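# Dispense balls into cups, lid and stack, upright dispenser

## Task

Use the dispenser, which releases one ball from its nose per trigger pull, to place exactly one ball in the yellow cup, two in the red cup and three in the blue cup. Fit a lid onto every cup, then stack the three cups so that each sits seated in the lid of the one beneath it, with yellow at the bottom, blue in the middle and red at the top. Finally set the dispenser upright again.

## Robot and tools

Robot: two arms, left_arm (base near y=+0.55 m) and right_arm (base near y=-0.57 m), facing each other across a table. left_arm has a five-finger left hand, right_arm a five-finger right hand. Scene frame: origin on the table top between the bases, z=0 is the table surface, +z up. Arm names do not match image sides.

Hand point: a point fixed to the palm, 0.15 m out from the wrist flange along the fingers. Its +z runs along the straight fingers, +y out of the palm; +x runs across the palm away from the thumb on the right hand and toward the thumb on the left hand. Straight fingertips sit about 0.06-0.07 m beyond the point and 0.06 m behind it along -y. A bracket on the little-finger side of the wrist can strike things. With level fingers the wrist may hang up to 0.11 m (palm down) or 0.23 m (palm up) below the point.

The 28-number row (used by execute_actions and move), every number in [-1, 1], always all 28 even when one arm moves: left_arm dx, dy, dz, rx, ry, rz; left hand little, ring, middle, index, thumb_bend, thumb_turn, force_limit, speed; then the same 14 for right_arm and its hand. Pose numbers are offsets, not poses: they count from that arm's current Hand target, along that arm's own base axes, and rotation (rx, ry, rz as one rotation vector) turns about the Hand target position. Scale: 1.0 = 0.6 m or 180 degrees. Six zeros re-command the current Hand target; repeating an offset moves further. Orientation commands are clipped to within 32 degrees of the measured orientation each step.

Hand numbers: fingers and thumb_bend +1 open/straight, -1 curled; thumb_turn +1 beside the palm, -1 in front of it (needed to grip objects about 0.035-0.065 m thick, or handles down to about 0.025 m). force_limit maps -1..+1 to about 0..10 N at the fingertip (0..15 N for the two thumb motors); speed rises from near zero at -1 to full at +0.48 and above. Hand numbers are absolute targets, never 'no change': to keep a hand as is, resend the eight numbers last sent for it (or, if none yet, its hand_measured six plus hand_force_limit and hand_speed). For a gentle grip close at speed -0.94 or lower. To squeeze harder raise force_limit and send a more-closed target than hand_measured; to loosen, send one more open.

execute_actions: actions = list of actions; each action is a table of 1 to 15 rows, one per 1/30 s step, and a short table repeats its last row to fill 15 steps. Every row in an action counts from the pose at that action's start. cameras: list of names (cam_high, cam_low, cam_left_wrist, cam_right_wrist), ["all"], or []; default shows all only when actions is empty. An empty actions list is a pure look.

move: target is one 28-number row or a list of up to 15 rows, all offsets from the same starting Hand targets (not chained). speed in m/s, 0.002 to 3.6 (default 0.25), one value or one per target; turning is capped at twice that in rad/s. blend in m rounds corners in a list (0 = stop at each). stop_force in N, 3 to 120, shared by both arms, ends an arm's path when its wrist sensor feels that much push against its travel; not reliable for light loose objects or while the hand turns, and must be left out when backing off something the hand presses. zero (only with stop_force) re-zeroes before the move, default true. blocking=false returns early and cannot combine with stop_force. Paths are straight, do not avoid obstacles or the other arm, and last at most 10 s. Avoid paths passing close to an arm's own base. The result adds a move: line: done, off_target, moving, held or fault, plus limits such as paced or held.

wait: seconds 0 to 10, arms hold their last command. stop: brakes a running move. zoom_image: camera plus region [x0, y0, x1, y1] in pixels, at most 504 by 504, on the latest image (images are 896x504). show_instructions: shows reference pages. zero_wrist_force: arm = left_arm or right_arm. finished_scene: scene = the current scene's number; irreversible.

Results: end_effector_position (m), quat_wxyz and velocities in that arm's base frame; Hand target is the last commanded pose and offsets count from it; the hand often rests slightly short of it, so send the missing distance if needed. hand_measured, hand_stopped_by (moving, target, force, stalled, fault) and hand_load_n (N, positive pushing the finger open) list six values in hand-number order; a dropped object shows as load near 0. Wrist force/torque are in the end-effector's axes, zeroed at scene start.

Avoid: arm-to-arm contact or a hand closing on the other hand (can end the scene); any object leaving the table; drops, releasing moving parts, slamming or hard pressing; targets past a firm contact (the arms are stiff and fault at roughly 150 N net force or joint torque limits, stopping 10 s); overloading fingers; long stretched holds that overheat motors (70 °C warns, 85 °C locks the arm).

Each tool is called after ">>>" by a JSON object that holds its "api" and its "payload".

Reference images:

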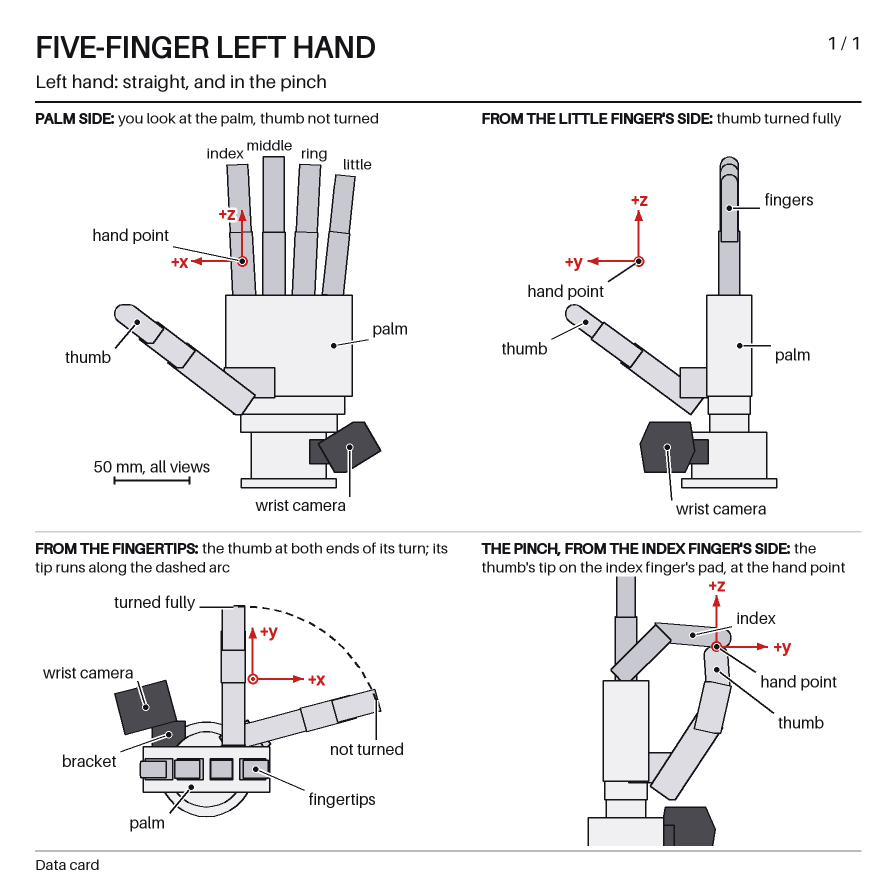

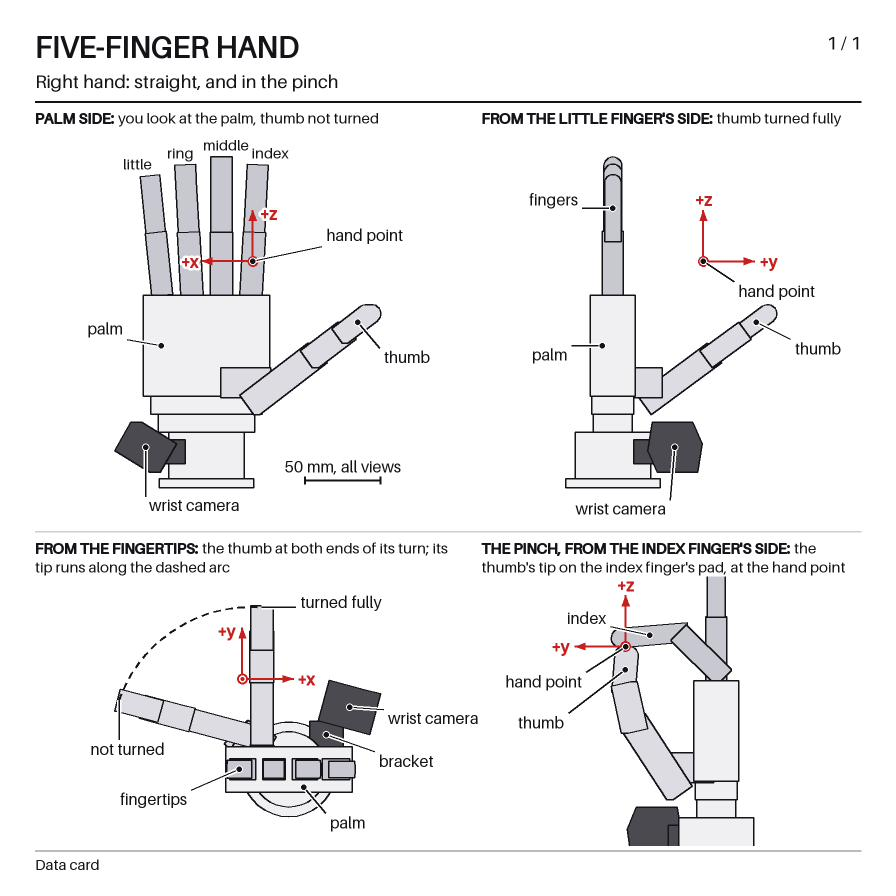

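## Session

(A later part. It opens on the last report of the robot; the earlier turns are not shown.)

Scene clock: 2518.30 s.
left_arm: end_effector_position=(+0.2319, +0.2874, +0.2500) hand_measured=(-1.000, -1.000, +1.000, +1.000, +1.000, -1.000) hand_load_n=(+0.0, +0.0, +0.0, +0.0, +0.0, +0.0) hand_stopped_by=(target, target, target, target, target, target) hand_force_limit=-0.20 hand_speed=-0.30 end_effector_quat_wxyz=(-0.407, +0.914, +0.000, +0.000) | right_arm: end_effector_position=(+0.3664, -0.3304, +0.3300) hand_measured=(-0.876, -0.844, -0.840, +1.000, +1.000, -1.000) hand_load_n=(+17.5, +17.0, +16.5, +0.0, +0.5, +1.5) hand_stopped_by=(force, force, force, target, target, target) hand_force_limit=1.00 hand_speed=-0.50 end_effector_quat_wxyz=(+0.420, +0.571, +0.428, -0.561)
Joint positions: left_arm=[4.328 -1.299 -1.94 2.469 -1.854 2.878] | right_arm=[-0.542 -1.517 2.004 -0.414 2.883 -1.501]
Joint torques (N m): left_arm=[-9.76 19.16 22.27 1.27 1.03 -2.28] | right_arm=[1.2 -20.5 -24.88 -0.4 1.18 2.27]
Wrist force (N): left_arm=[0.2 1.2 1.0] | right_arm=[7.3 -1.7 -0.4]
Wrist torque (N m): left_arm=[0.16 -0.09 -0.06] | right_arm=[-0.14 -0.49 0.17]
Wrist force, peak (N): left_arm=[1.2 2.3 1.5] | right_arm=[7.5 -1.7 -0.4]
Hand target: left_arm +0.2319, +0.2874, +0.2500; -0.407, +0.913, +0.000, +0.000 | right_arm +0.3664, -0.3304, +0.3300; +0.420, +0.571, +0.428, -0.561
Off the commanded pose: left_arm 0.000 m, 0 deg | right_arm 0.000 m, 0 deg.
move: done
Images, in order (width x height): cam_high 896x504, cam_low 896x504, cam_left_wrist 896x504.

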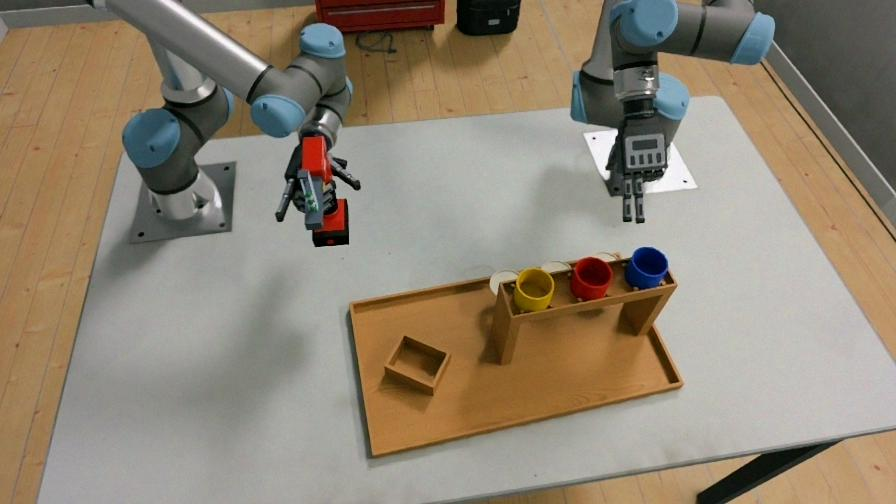

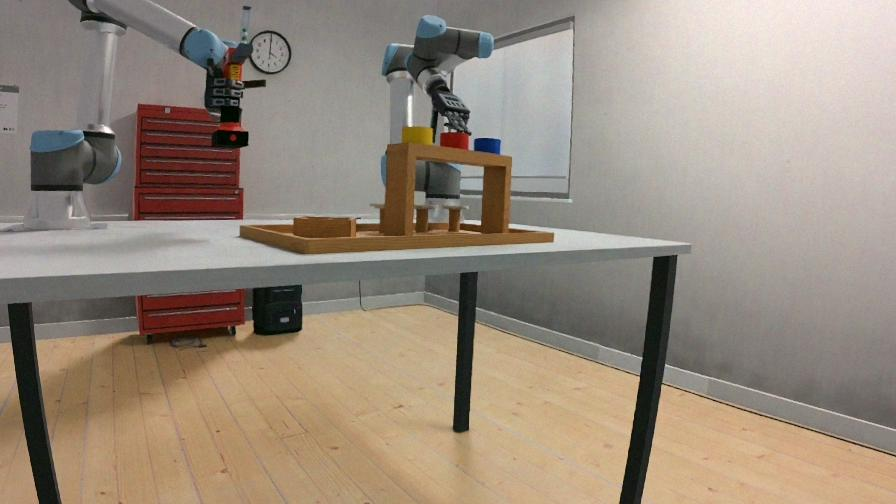

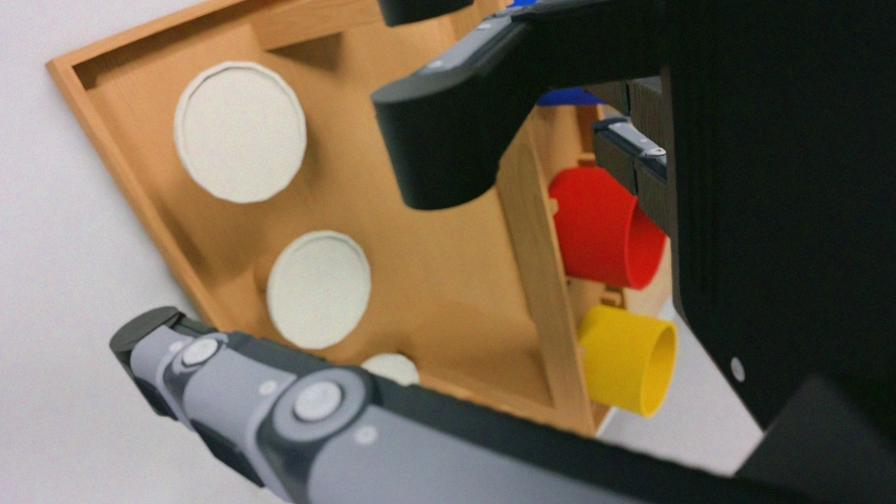

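>>> {"api": "move", "payload": {"target": [0.0025,0.0983,-0.2167,0.0285,0,0,-1,-1,0.6,0.6,0.85,-1,-0.2,-0.3,0,0,0,0,0,0,-1,-1,-1,1,1,-1,1,-0.5], "speed": 0.15, "cameras": ["cam_high","cam_low","cam_left_wrist"]}}

>>> {"api": "zoom_image", "payload": {"camera": "cam_low", "region": [380, 130, 540, 250]}}

>>> {"api": "zoom_image", "payload": {"camera": "cam_high", "region": [540, 170, 700, 300]}}

Scene clock: 2621.67 s.
left_arm: end_effector_position=(+0.2334, +0.3464, +0.1200) hand_measured=(-1.000, -1.000, +0.600, +0.600, +0.850, -1.000) hand_load_n=(+0.5, +0.0, +0.0, +0.0, +0.0, +0.0) hand_stopped_by=(target, target, target, target, target, target) hand_force_limit=-0.20 hand_speed=-0.30 end_effector_quat_wxyz=(-0.447, +0.894, +0.000, +0.000) | right_arm: end_effector_position=(+0.3664, -0.3304, +0.3300) hand_measured=(-0.876, -0.844, -0.840, +1.000, +1.000, -1.000) hand_load_n=(+17.5, +17.0, +16.5, +0.0, +0.5, +1.5) hand_stopped_by=(force, force, force, target, target, target) hand_force_limit=1.00 hand_speed=-0.50 end_effector_quat_wxyz=(+0.420, +0.571, +0.428, -0.561)
Joint positions: left_arm=[4.385 -1.467 -2.177 2.974 -1.831 2.941] | right_arm=[-0.542 -1.517 2.004 -0.414 2.883 -1.501]
Joint torques (N m): left_arm=[-15.7 15.83 23.29 1.48 -1.94 -2.15] | right_arm=[-3.08 -20.01 -23.96 -1.19 1.26 2.21]
Wrist force (N): left_arm=[0.6 1.1 1.1] | right_arm=[7.4 -1.6 -0.4]
Wrist torque (N m): left_arm=[0.13 -0.17 -0.07] | right_arm=[-0.13 -0.50 0.18]
Wrist force, peak (N): left_arm=[0.5 2.0 2.4] | right_arm=[7.4 -1.8 -0.5]
Hand target: left_arm +0.2334, +0.3464, +0.1200; -0.447, +0.894, +0.000, +0.000 | right_arm +0.3664, -0.3304, +0.3300; +0.420, +0.571, +0.428, -0.561
Off the commanded pose: left_arm 0.000 m, 0 deg | right_arm 0.000 m, 0 deg.
move: done
Images, in order (width x height): cam_high 896x504, cam_low 896x504, cam_left_wrist 896x504.

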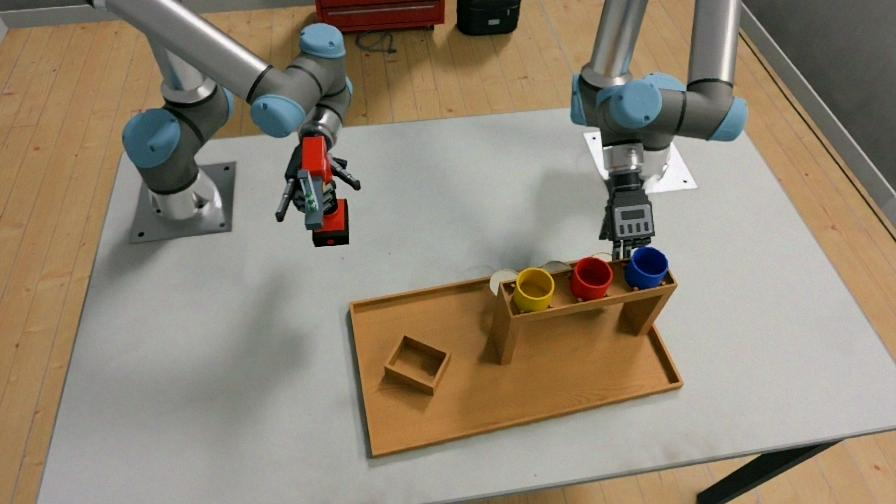

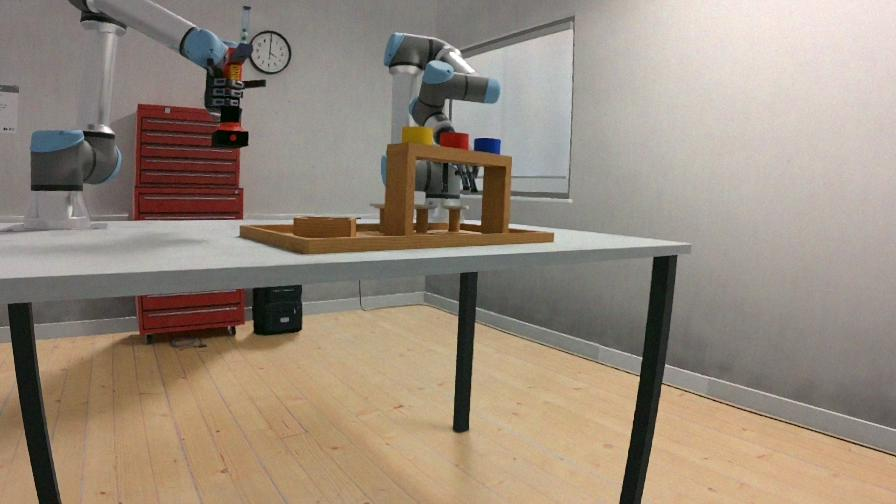

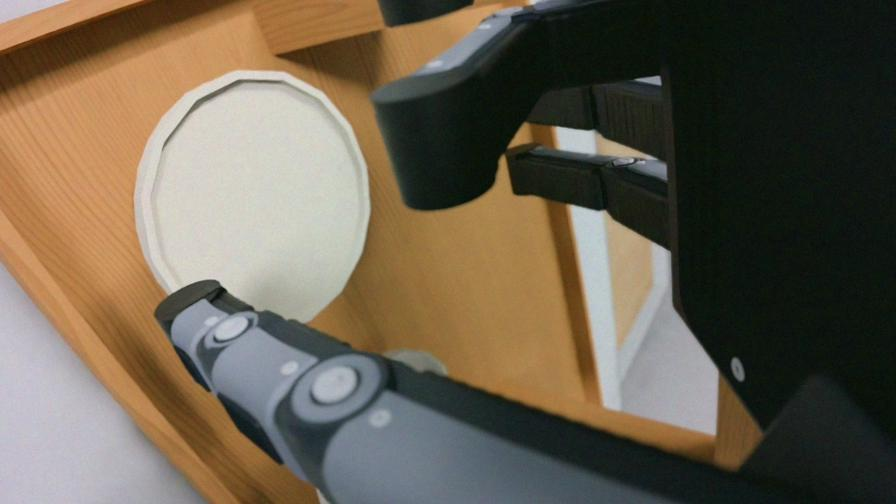

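Scaled by 3.150 from the camera's 896x504 image, which has a finer 1280x720 frame.

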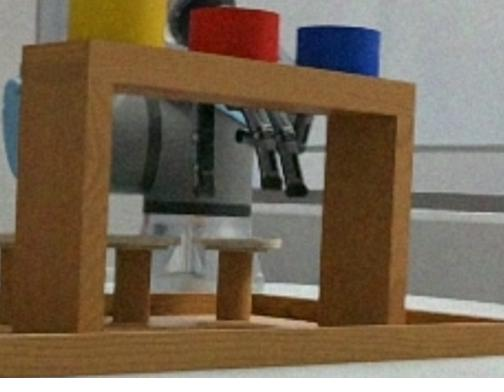

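Scaled by 3.150 from the camera's 896x504 image, which has a finer 1280x720 frame.

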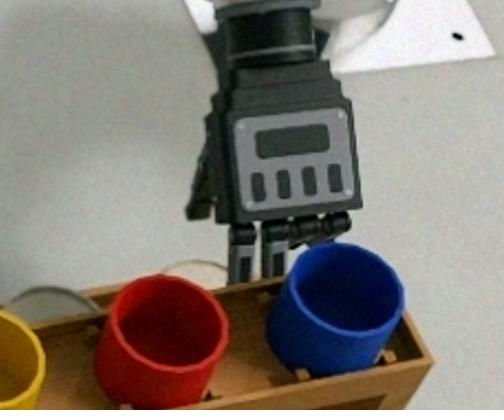

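>>> {"api": "move", "payload": {"target": [0,-0.0067,-0.0583,0,0,0,-1,-1,0.6,0.6,0.85,-1,-0.2,-0.3,0,0,0,0,0,0,-1,-1,-1,1,1,-1,1,-0.5], "speed": 0.06, "stop_force": 5, "cameras": ["cam_low","cam_left_wrist"]}}

>>> {"api": "zoom_image", "payload": {"camera": "cam_low", "region": [420, 160, 500, 240]}}

Scene clock: 2660.07 s.
left_arm: end_effector_position=(+0.2335, +0.3424, +0.0850) hand_measured=(-1.000, -1.000, +0.600, +0.600, +0.850, -1.000) hand_load_n=(+0.0, +0.0, +0.0, +0.0, +0.0, +0.0) hand_stopped_by=(target, target, target, target, target, target) hand_force_limit=-0.20 hand_speed=-0.30 end_effector_quat_wxyz=(-0.447, +0.894, +0.000, +0.000) | right_arm: end_effector_position=(+0.3664, -0.3304, +0.3300) hand_measured=(-0.876, -0.844, -0.840, +1.000, +1.000, -1.000) hand_load_n=(+17.5, +17.0, +16.5, +0.0, +0.5, +1.5) hand_stopped_by=(force, force, force, target, target, target) hand_force_limit=1.00 hand_speed=-0.50 end_effector_quat_wxyz=(+0.420, +0.571, +0.428, -0.561)
Joint positions: left_arm=[4.379 -1.514 -2.24 3.084 -1.836 2.937] | right_arm=[-0.542 -1.517 2.004 -0.414 2.883 -1.501]
Joint torques (N m): left_arm=[5.82 24.9 25.43 1.07 1.21 1.78] | right_arm=[-4.63 -20.37 -24.72 -1.79 1.35 2.04]
Wrist force (N): left_arm=[0.4 1.2 1.3] | right_arm=[7.2 -1.6 -0.4]
Wrist torque (N m): left_arm=[0.14 -0.15 0.03] | right_arm=[-0.13 -0.47 0.16]
Wrist force, peak (N): left_arm=[0.4 1.9 1.4] | right_arm=[7.5 -1.6 -0.3]
Hand target: left_arm +0.2334, +0.3424, +0.0850; -0.447, +0.894, +0.000, +0.000 | right_arm +0.3664, -0.3304, +0.3300; +0.420, +0.571, +0.428, -0.561
Off the commanded pose: left_arm 0.000 m, 0 deg | right_arm 0.000 m, 0 deg.
move: done
Images, in order (width x height): cam_low 896x504, cam_left_wrist 896x504.

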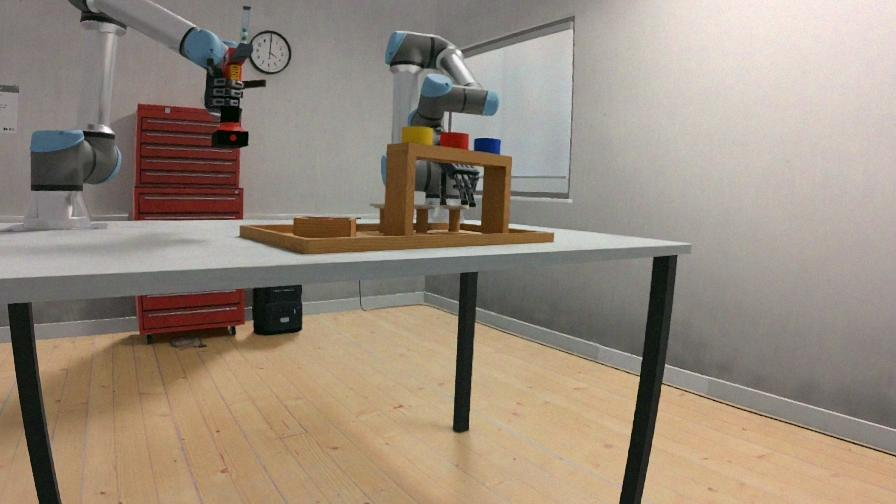

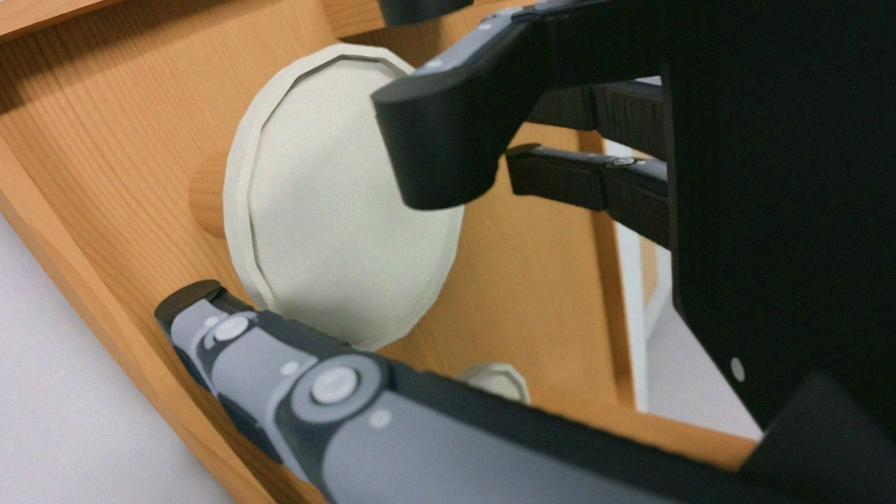

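Scaled by 6.300 from the camera's 896x504 image, which has a finer 1280x720 frame.

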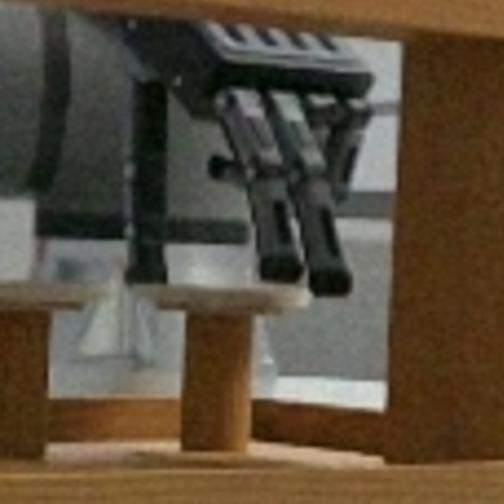

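>>> {"api": "move", "payload": {"target": [[0,0,-0.0142,0,0,0,-1,-1,0.6,0.6,0.7,-1,-0.2,-0.3,0,0,0,0,0,0,-1,-1,-1,1,1,-1,1,-0.5]], "speed": 0.05}}

>>> {"api": "execute_actions", "payload": {"actions": [[[0,0,0,0,0,0,-1,-1,0.1,0.1,0.7,-1,-0.4,-0.9,0,0,0,0,0,0,-1,-1,-1,1,1,-1,1,-0.5]],[[0,0,0,0,0,0,-1,-1,0.1,0.1,0.7,-1,-0.4,-0.9,0,0,0,0,0,0,-1,-1,-1,1,1,-1,1,-0.5]],[[0,0,0,0,0,0,-1,-1,0.1,0.1,0.7,-1,-0.4,-0.9,0,0,0,0,0,0,-1,-1,-1,1,1,-1,1,-0.5]],[[0,0,0,0,0,0,-1,-1,0.1,0.1,0.7,-1,-0.4,-0.9,0,0,0,0,0,0,-1,-1,-1,1,1,-1,1,-0.5]],[[0,0,0,0,0,0,-1,-1,0.1,0.1,0.7,-1,-0.4,-0.9,0,0,0,0,0,0,-1,-1,-1,1,1,-1,1,-0.5]],[[0,0,0,0,0,0,-1,-1,0.1,0.1,0.7,-1,-0.4,-0.9,0,0,0,0,0,0,-1,-1,-1,1,1,-1,1,-0.5]]], "cameras": ["cam_low","cam_left_wrist"]}}

>>> {"api": "zoom_image", "payload": {"camera": "cam_low", "region": [420, 160, 500, 240]}}

Scene clock: 2687.67 s.
left_arm: end_effector_position=(+0.2334, +0.3424, +0.0763) hand_measured=(-1.000, -1.000, +0.600, +0.600, +0.700, -1.000) hand_load_n=(+0.0, +0.0, +0.0, +0.0, +0.0, +0.0) hand_stopped_by=(target, target, target, target, target, target) hand_force_limit=-0.20 hand_speed=-0.30 end_effector_quat_wxyz=(-0.447, +0.894, +0.000, +0.000) | right_arm: end_effector_position=(+0.3664, -0.3304, +0.3300) hand_measured=(-0.876, -0.844, -0.840, +1.000, +1.000, -1.000) hand_load_n=(+18.0, +17.0, +16.5, +0.0, +0.5, +1.5) hand_stopped_by=(force, force, force, target, target, target) hand_force_limit=1.00 hand_speed=-0.50 end_effector_quat_wxyz=(+0.420, +0.571, +0.428, -0.561)
Joint positions: left_arm=[4.379 -1.529 -2.253 3.112 -1.835 2.938] | right_arm=[-0.542 -1.517 2.004 -0.414 2.883 -1.501]
Joint torques (N m): left_arm=[7.83 23.08 22.52 -2.58 1.39 1.88] | right_arm=[-3.08 -19.3 -25.31 -1.59 1.17 2.3]
Wrist force (N): left_arm=[0.4 1.2 1.0] | right_arm=[7.2 -1.6 -0.5]
Wrist torque (N m): left_arm=[0.17 -0.16 0.02] | right_arm=[-0.12 -0.47 0.16]
Wrist force, peak (N): left_arm=[0.6 1.4 1.4] | right_arm=[7.4 -1.7 -0.6]
Hand target: left_arm +0.2334, +0.3424, +0.0765; -0.447, +0.894, +0.000, +0.000 | right_arm +0.3664, -0.3304, +0.3300; +0.420, +0.571, +0.428, -0.561
Off the commanded pose: left_arm 0.000 m, 0 deg | right_arm 0.000 m, 0 deg.
move: done

Scene clock: 2690.87 s.
left_arm: end_effector_position=(+0.2334, +0.3424, +0.0765) hand_measured=(-1.000, -1.000, +0.398, +0.378, +0.702, -1.000) hand_load_n=(+0.0, +0.0, +2.5, +6.0, +6.5, -0.5) hand_stopped_by=(target, target, force, force, target, target) hand_force_limit=-0.40 hand_speed=-0.90 end_effector_quat_wxyz=(-0.447, +0.894, +0.000, +0.000) | right_arm: end_effector_position=(+0.3664, -0.3304, +0.3300) hand_measured=(-0.876, -0.844, -0.840, +1.000, +1.000, -1.000) hand_load_n=(+18.0, +17.0, +16.5, +0.0, +0.5, +1.5) hand_stopped_by=(force, force, force, target, target, target) hand_force_limit=1.00 hand_speed=-0.50 end_effector_quat_wxyz=(+0.420, +0.571, +0.428, -0.561)
Joint positions: left_arm=[4.379 -1.529 -2.253 3.112 -1.835 2.938] | right_arm=[-0.542 -1.517 2.004 -0.414 2.883 -1.501]
Joint torques (N m): left_arm=[3.41 9.12 4.66 -2.01 0.55 2.01] | right_arm=[-4.07 -20.08 -24.79 -1.36 1.31 2.08]
Wrist force (N): left_arm=[0.5 -2.9 -0.7] | right_arm=[7.3 -1.6 -0.4]
Wrist torque (N m): left_arm=[0.06 -0.17 0.08] | right_arm=[-0.13 -0.48 0.17]
Wrist force, peak (N): left_arm=[0.6 -3.5 -0.6] | right_arm=[7.5 -1.5 -0.5]
Hand target: left_arm +0.2334, +0.3424, +0.0765; -0.447, +0.894, +0.000, +0.000 | right_arm +0.3664, -0.3304, +0.3300; +0.420, +0.571, +0.428, -0.561
Off the commanded pose: left_arm 0.000 m, 0 deg | right_arm 0.000 m, 0 deg.
Images, in order (width x height): cam_low 896x504, cam_left_wrist 896x504.

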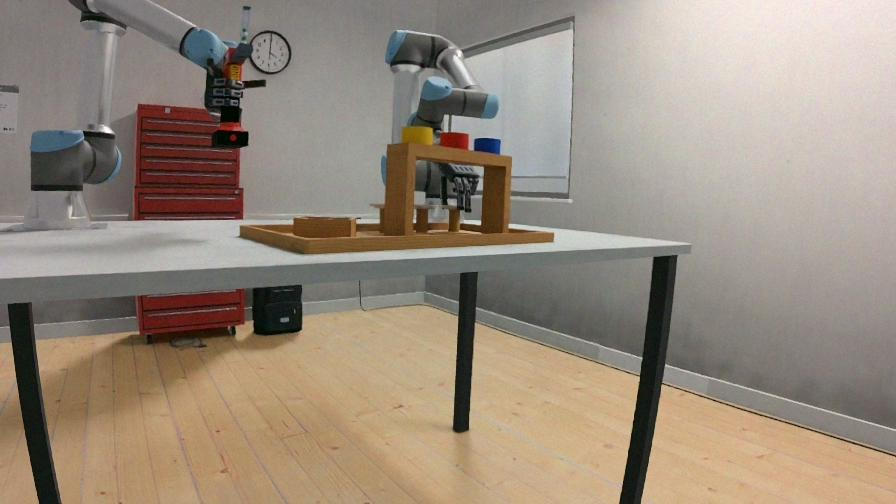

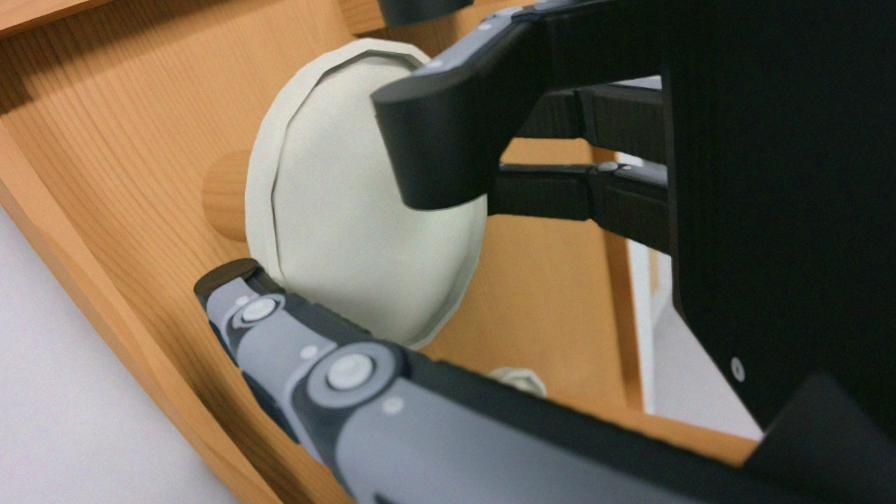

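Scaled by 6.300 from the camera's 896x504 image, which has a finer 1280x720 frame.

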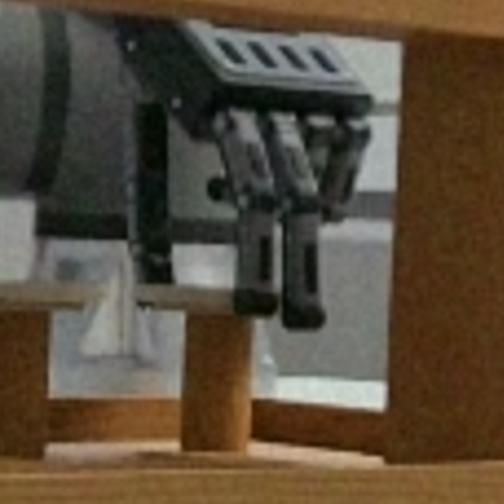

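>>> {"api": "move", "payload": {"target": [0,0,0.05,0,0,0,-1,-1,0.1,0.1,0.7,-1,-0.4,-0.9,0,0,0,0,0,0,-1,-1,-1,1,1,-1,1,-0.5], "speed": 0.05, "cameras": ["cam_low","cam_left_wrist"]}}

>>> {"api": "zoom_image", "payload": {"camera": "cam_low", "region": [420, 150, 500, 240]}}

Scene clock: 2699.00 s.
left_arm: end_effector_position=(+0.2335, +0.3425, +0.1066) hand_measured=(-1.000, -1.000, +0.398, +0.378, +0.702, -1.000) hand_load_n=(+0.0, +0.5, +2.0, +5.0, +7.5, +0.0) hand_stopped_by=(target, target, force, force, target, target) hand_force_limit=-0.40 hand_speed=-0.90 end_effector_quat_wxyz=(-0.448, +0.894, +0.000, +0.000) | right_arm: end_effector_position=(+0.3664, -0.3304, +0.3300) hand_measured=(-0.876, -0.844, -0.840, +1.000, +1.000, -1.000) hand_load_n=(+18.0, +17.0, +16.5, +0.0, +0.5, +1.5) hand_stopped_by=(force, force, force, target, target, target) hand_force_limit=1.00 hand_speed=-0.50 end_effector_quat_wxyz=(+0.420, +0.571, +0.428, -0.561)
Joint positions: left_arm=[4.379 -1.479 -2.206 3.015 -1.835 2.938] | right_arm=[-0.542 -1.517 2.004 -0.414 2.883 -1.501]
Joint torques (N m): left_arm=[-6.83 1.02 7.3 1.64 -1.53 1.8] | right_arm=[-3.54 -20.82 -23.77 -1.67 1.53 1.9]
Wrist force (N): left_arm=[0.6 1.4 1.4] | right_arm=[7.1 -1.7 -0.6]
Wrist torque (N m): left_arm=[0.16 -0.18 0.02] | right_arm=[-0.12 -0.45 0.16]
Wrist force, peak (N): left_arm=[0.6 -3.3 -1.0] | right_arm=[7.4 -1.8 -0.5]
Hand target: left_arm +0.2334, +0.3424, +0.1065; -0.447, +0.894, +0.000, +0.000 | right_arm +0.3664, -0.3304, +0.3300; +0.420, +0.571, +0.428, -0.561
Off the commanded pose: left_arm 0.000 m, 0 deg | right_arm 0.000 m, 0 deg.
move: done
Images, in order (width x height): cam_low 896x504, cam_left_wrist 896x504.

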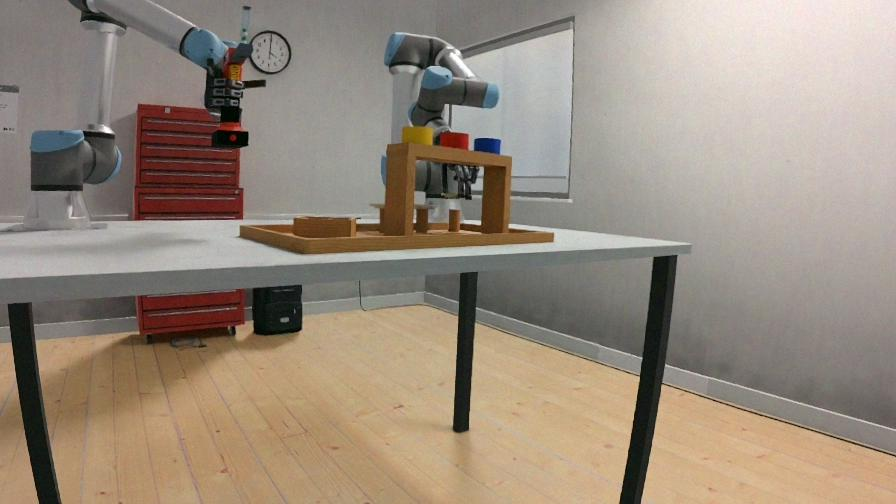

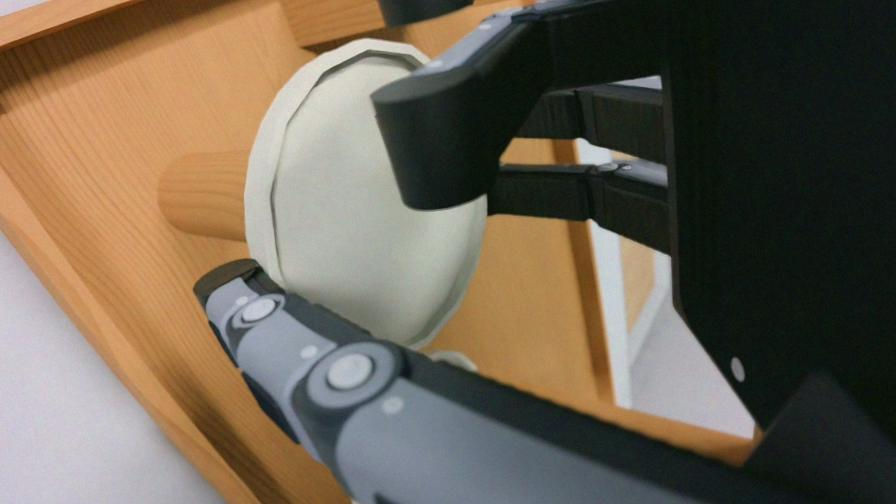

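Scaled by 5.600 from the camera's 896x504 image, which has a finer 1280x720 frame.

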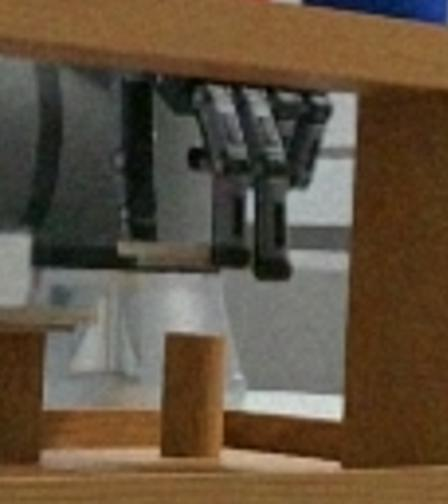

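>>> {"api": "move", "payload": {"target": [[0,0,0.339,0,0,0,-1,-1,0.1,0.1,0.7,-1,-0.4,-0.9,0,0,0,0,0,0,-1,-1,-1,1,1,-1,1,-0.5],[0.329,0.0893,0.339,0,0,0,-1,-1,0.1,0.1,0.7,-1,-0.4,-0.9,0,0,0,0,0,0,-1,-1,-1,1,1,-1,1,-0.5]], "speed": 0.12, "blend": [0.03,0], "cameras": ["cam_high","cam_low","cam_left_wrist"]}}

>>> {"api": "zoom_image", "payload": {"camera": "cam_high", "region": [470, 170, 610, 330]}}

>>> {"api": "zoom_image", "payload": {"camera": "cam_low", "region": [360, 60, 500, 180]}}

Scene clock: 2722.57 s.
left_arm: end_effector_position=(+0.4309, +0.3959, +0.3099) hand_measured=(-1.000, -1.000, +0.398, +0.378, +0.702, -1.000) hand_load_n=(+0.0, +0.5, +2.0, +5.0, +7.5, +0.0) hand_stopped_by=(target, target, force, force, target, target) hand_force_limit=-0.40 hand_speed=-0.90 end_effector_quat_wxyz=(-0.447, +0.894, +0.000, +0.000) | right_arm: end_effector_position=(+0.3664, -0.3304, +0.3300) hand_measured=(-0.876, -0.844, -0.840, +1.000, +1.000, -1.000) hand_load_n=(+17.5, +17.0, +16.0, +0.0, +0.5, +2.0) hand_stopped_by=(force, force, force, target, target, target) hand_force_limit=1.00 hand_speed=-0.50 end_effector_quat_wxyz=(+0.420, +0.571, +0.428, -0.561)
Joint positions: left_arm=[3.959 -1.862 -1.259 2.322 -2.15 2.63] | right_arm=[-0.542 -1.517 2.004 -0.414 2.883 -1.501]
Joint torques (N m): left_arm=[10.82 31.15 20.86 1.12 1.93 2.07] | right_arm=[-2.33 -20.13 -24.05 -1.89 1.15 1.93]
Wrist force (N): left_arm=[0.4 1.3 1.1] | right_arm=[7.4 -1.6 -0.4]
Wrist torque (N m): left_arm=[0.15 -0.17 -0.18] | right_arm=[-0.12 -0.50 0.18]
Wrist force, peak (N): left_arm=[0.6 2.6 2.0] | right_arm=[7.5 -1.6 -0.6]
Hand target: left_arm +0.4308, +0.3960, +0.3099; -0.447, +0.894, +0.000, +0.000 | right_arm +0.3664, -0.3304, +0.3300; +0.420, +0.571, +0.428, -0.561
Off the commanded pose: left_arm 0.000 m, 0 deg | right_arm 0.000 m, 0 deg.
move: done
Images, in order (width x height): cam_high 896x504, cam_low 896x504, cam_left_wrist 896x504.

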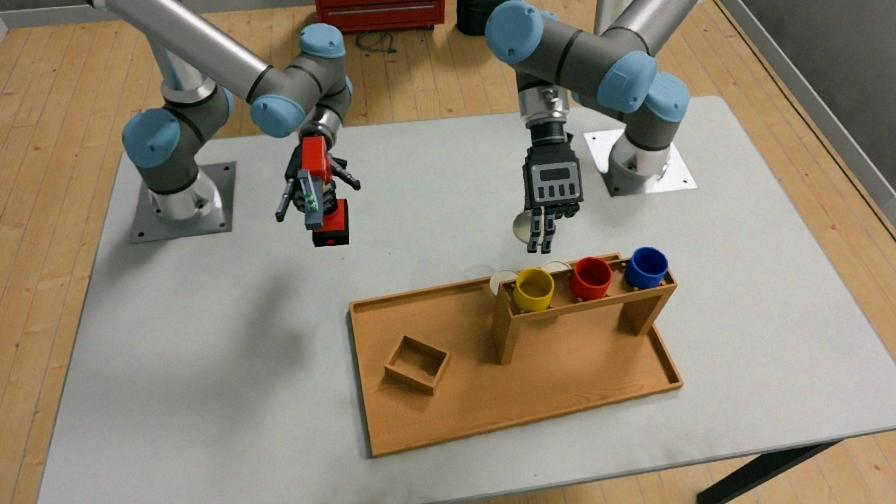

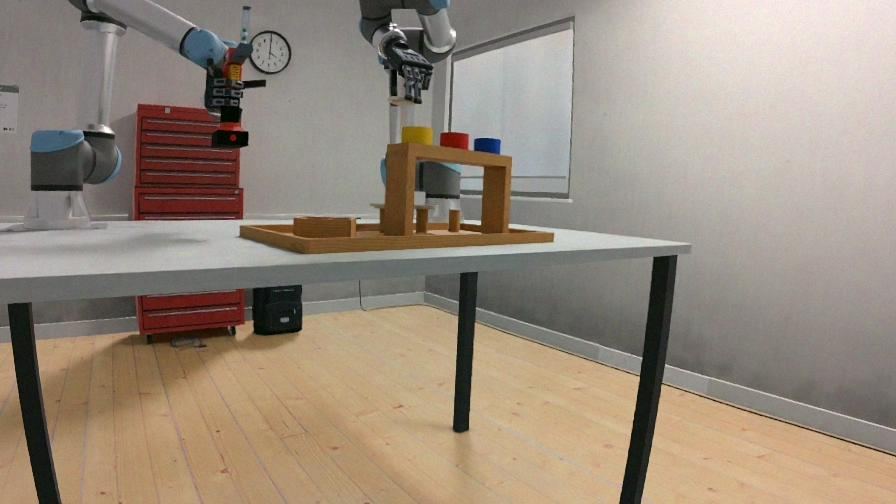

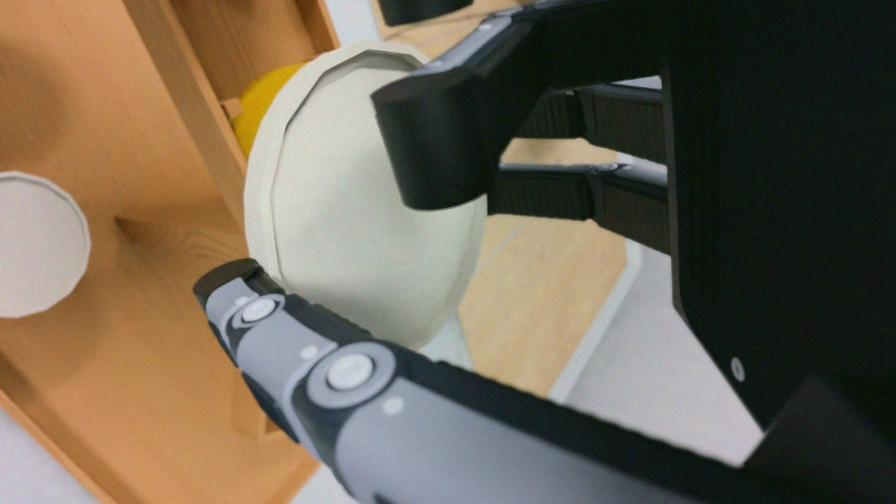

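Scaled by 3.150 from the camera's 896x504 image, which has a finer 1280x720 frame.

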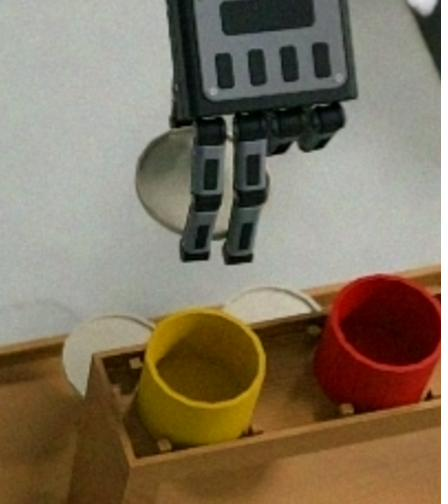

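Scaled by 3.600 from the camera's 896x504 image, which has a finer 1280x720 frame.

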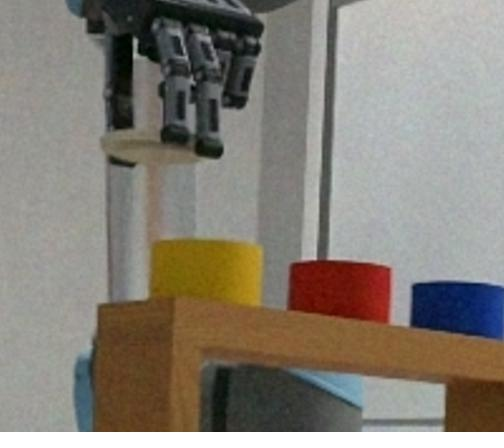

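>>> {"api": "zoom_image", "payload": {"camera": "cam_low", "region": [380, 80, 430, 115]}}

>>> {"api": "zoom_image", "payload": {"camera": "cam_high", "region": [505, 200, 565, 260]}}

>>> {"api": "zoom_image", "payload": {"camera": "cam_left_wrist", "region": [180, 20, 500, 370]}}

Scaled by 10.080 from the camera's 896x504 image, which has a finer 1280x720 frame.

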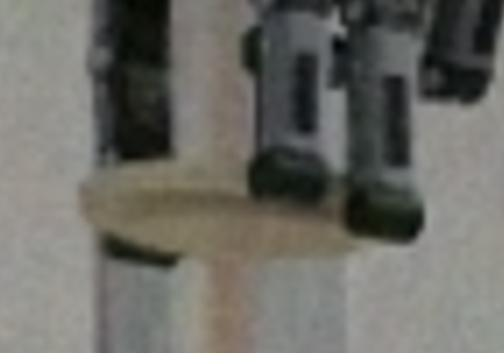

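Scaled by 8.400 from the camera's 896x504 image, which has a finer 1280x720 frame.

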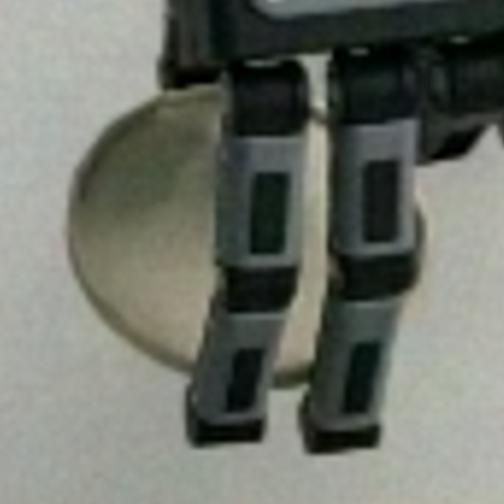

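Scaled by 1.440 from the camera's 896x504 image, which has a finer 1280x720 frame.

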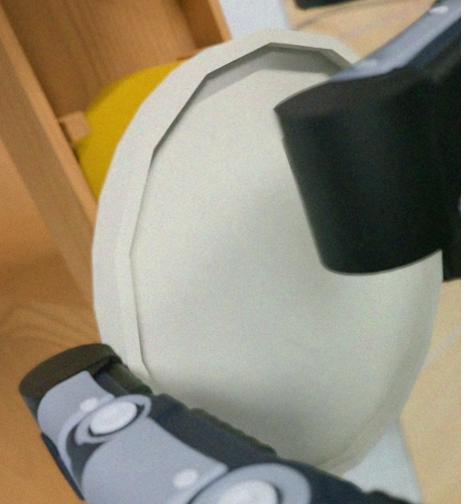

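>>> {"api": "move", "payload": {"target": [0.0112,0.11,-0.0583,0.044,0,0,-1,-1,0.1,0.1,0.7,-1,-0.4,-0.9,0,0,0,0,0,0,-1,-1,-1,1,1,-1,1,-0.5], "speed": 0.08, "cameras": ["cam_high","cam_low"]}}

>>> {"api": "zoom_image", "payload": {"camera": "cam_high", "region": [500, 220, 590, 320]}}

>>> {"api": "zoom_image", "payload": {"camera": "cam_low", "region": [380, 80, 460, 160]}}

Scene clock: 2842.53 s.
left_arm: end_effector_position=(+0.4374, +0.4620, +0.2748) hand_measured=(-1.000, -1.000, +0.398, +0.378, +0.702, -1.000) hand_load_n=(+0.0, +0.0, +2.0, +5.0, +7.0, +0.0) hand_stopped_by=(target, target, force, force, target, target) hand_force_limit=-0.40 hand_speed=-0.90 end_effector_quat_wxyz=(-0.508, +0.861, +0.000, +0.000) | right_arm: end_effector_position=(+0.3664, -0.3304, +0.3300) hand_measured=(-0.876, -0.844, -0.840, +1.000, +1.000, -1.000) hand_load_n=(+18.0, +17.0, +16.5, +0.0, +0.5, +1.5) hand_stopped_by=(force, force, force, target, target, target) hand_force_limit=1.00 hand_speed=-0.50 end_effector_quat_wxyz=(+0.420, +0.571, +0.428, -0.561)
Joint positions: left_arm=[4.007 -1.904 -1.327 2.603 -2.174 2.751] | right_arm=[-0.542 -1.517 2.004 -0.414 2.883 -1.501]
Joint torques (N m): left_arm=[-15.4 45.12 28.62 -0.38 1.62 -1.86] | right_arm=[-3.08 -20.64 -24.55 -1.87 1.15 2.03]
Wrist force (N): left_arm=[0.4 1.2 1.4] | right_arm=[7.3 -1.6 -0.5]
Wrist torque (N m): left_arm=[0.10 -0.19 0.01] | right_arm=[-0.12 -0.48 0.17]
Wrist force, peak (N): left_arm=[0.7 1.5 2.0] | right_arm=[7.5 -1.8 -0.8]
Hand target: left_arm +0.4376, +0.4620, +0.2749; -0.508, +0.861, +0.000, +0.000 | right_arm +0.3664, -0.3304, +0.3300; +0.420, +0.571, +0.428, -0.561
Off the commanded pose: left_arm 0.000 m, 0 deg | right_arm 0.000 m, 0 deg.
move: done
Images, in order (width x height): cam_high 896x504, cam_low 896x504.

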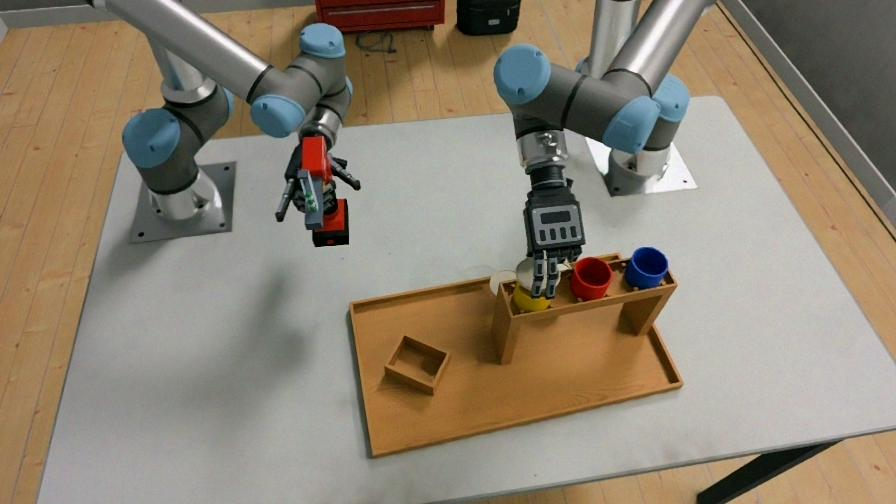

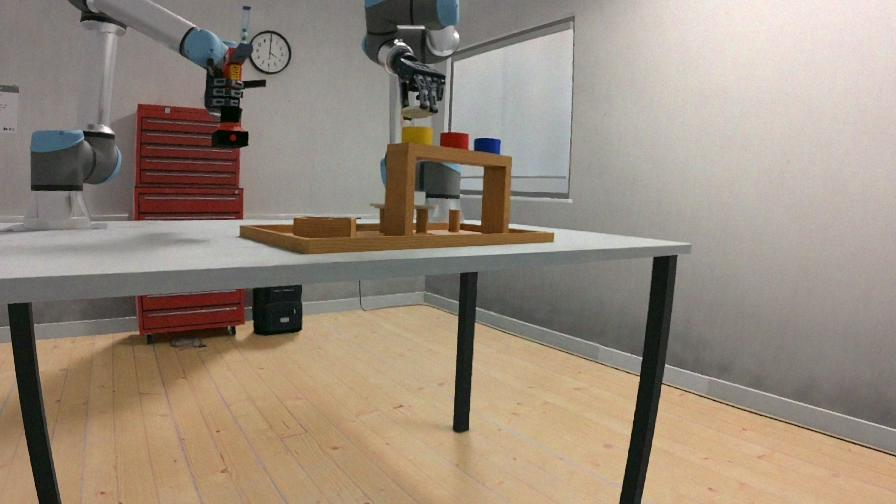

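Scaled by 5.040 from the camera's 896x504 image, which has a finer 1280x720 frame.

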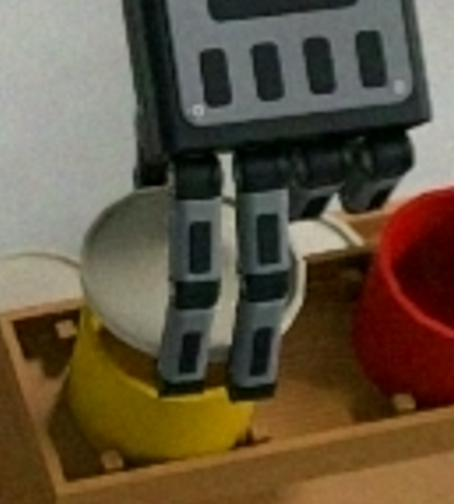

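Scaled by 6.300 from the camera's 896x504 image, which has a finer 1280x720 frame.

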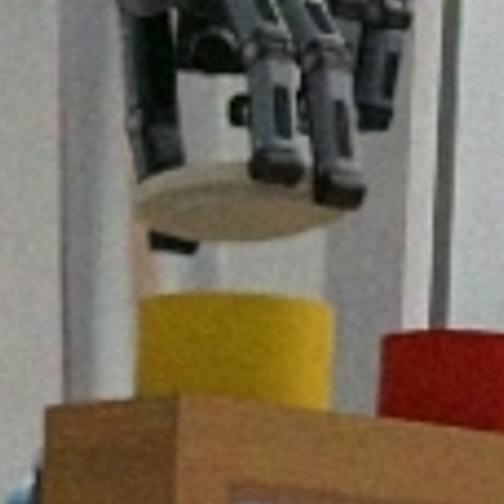

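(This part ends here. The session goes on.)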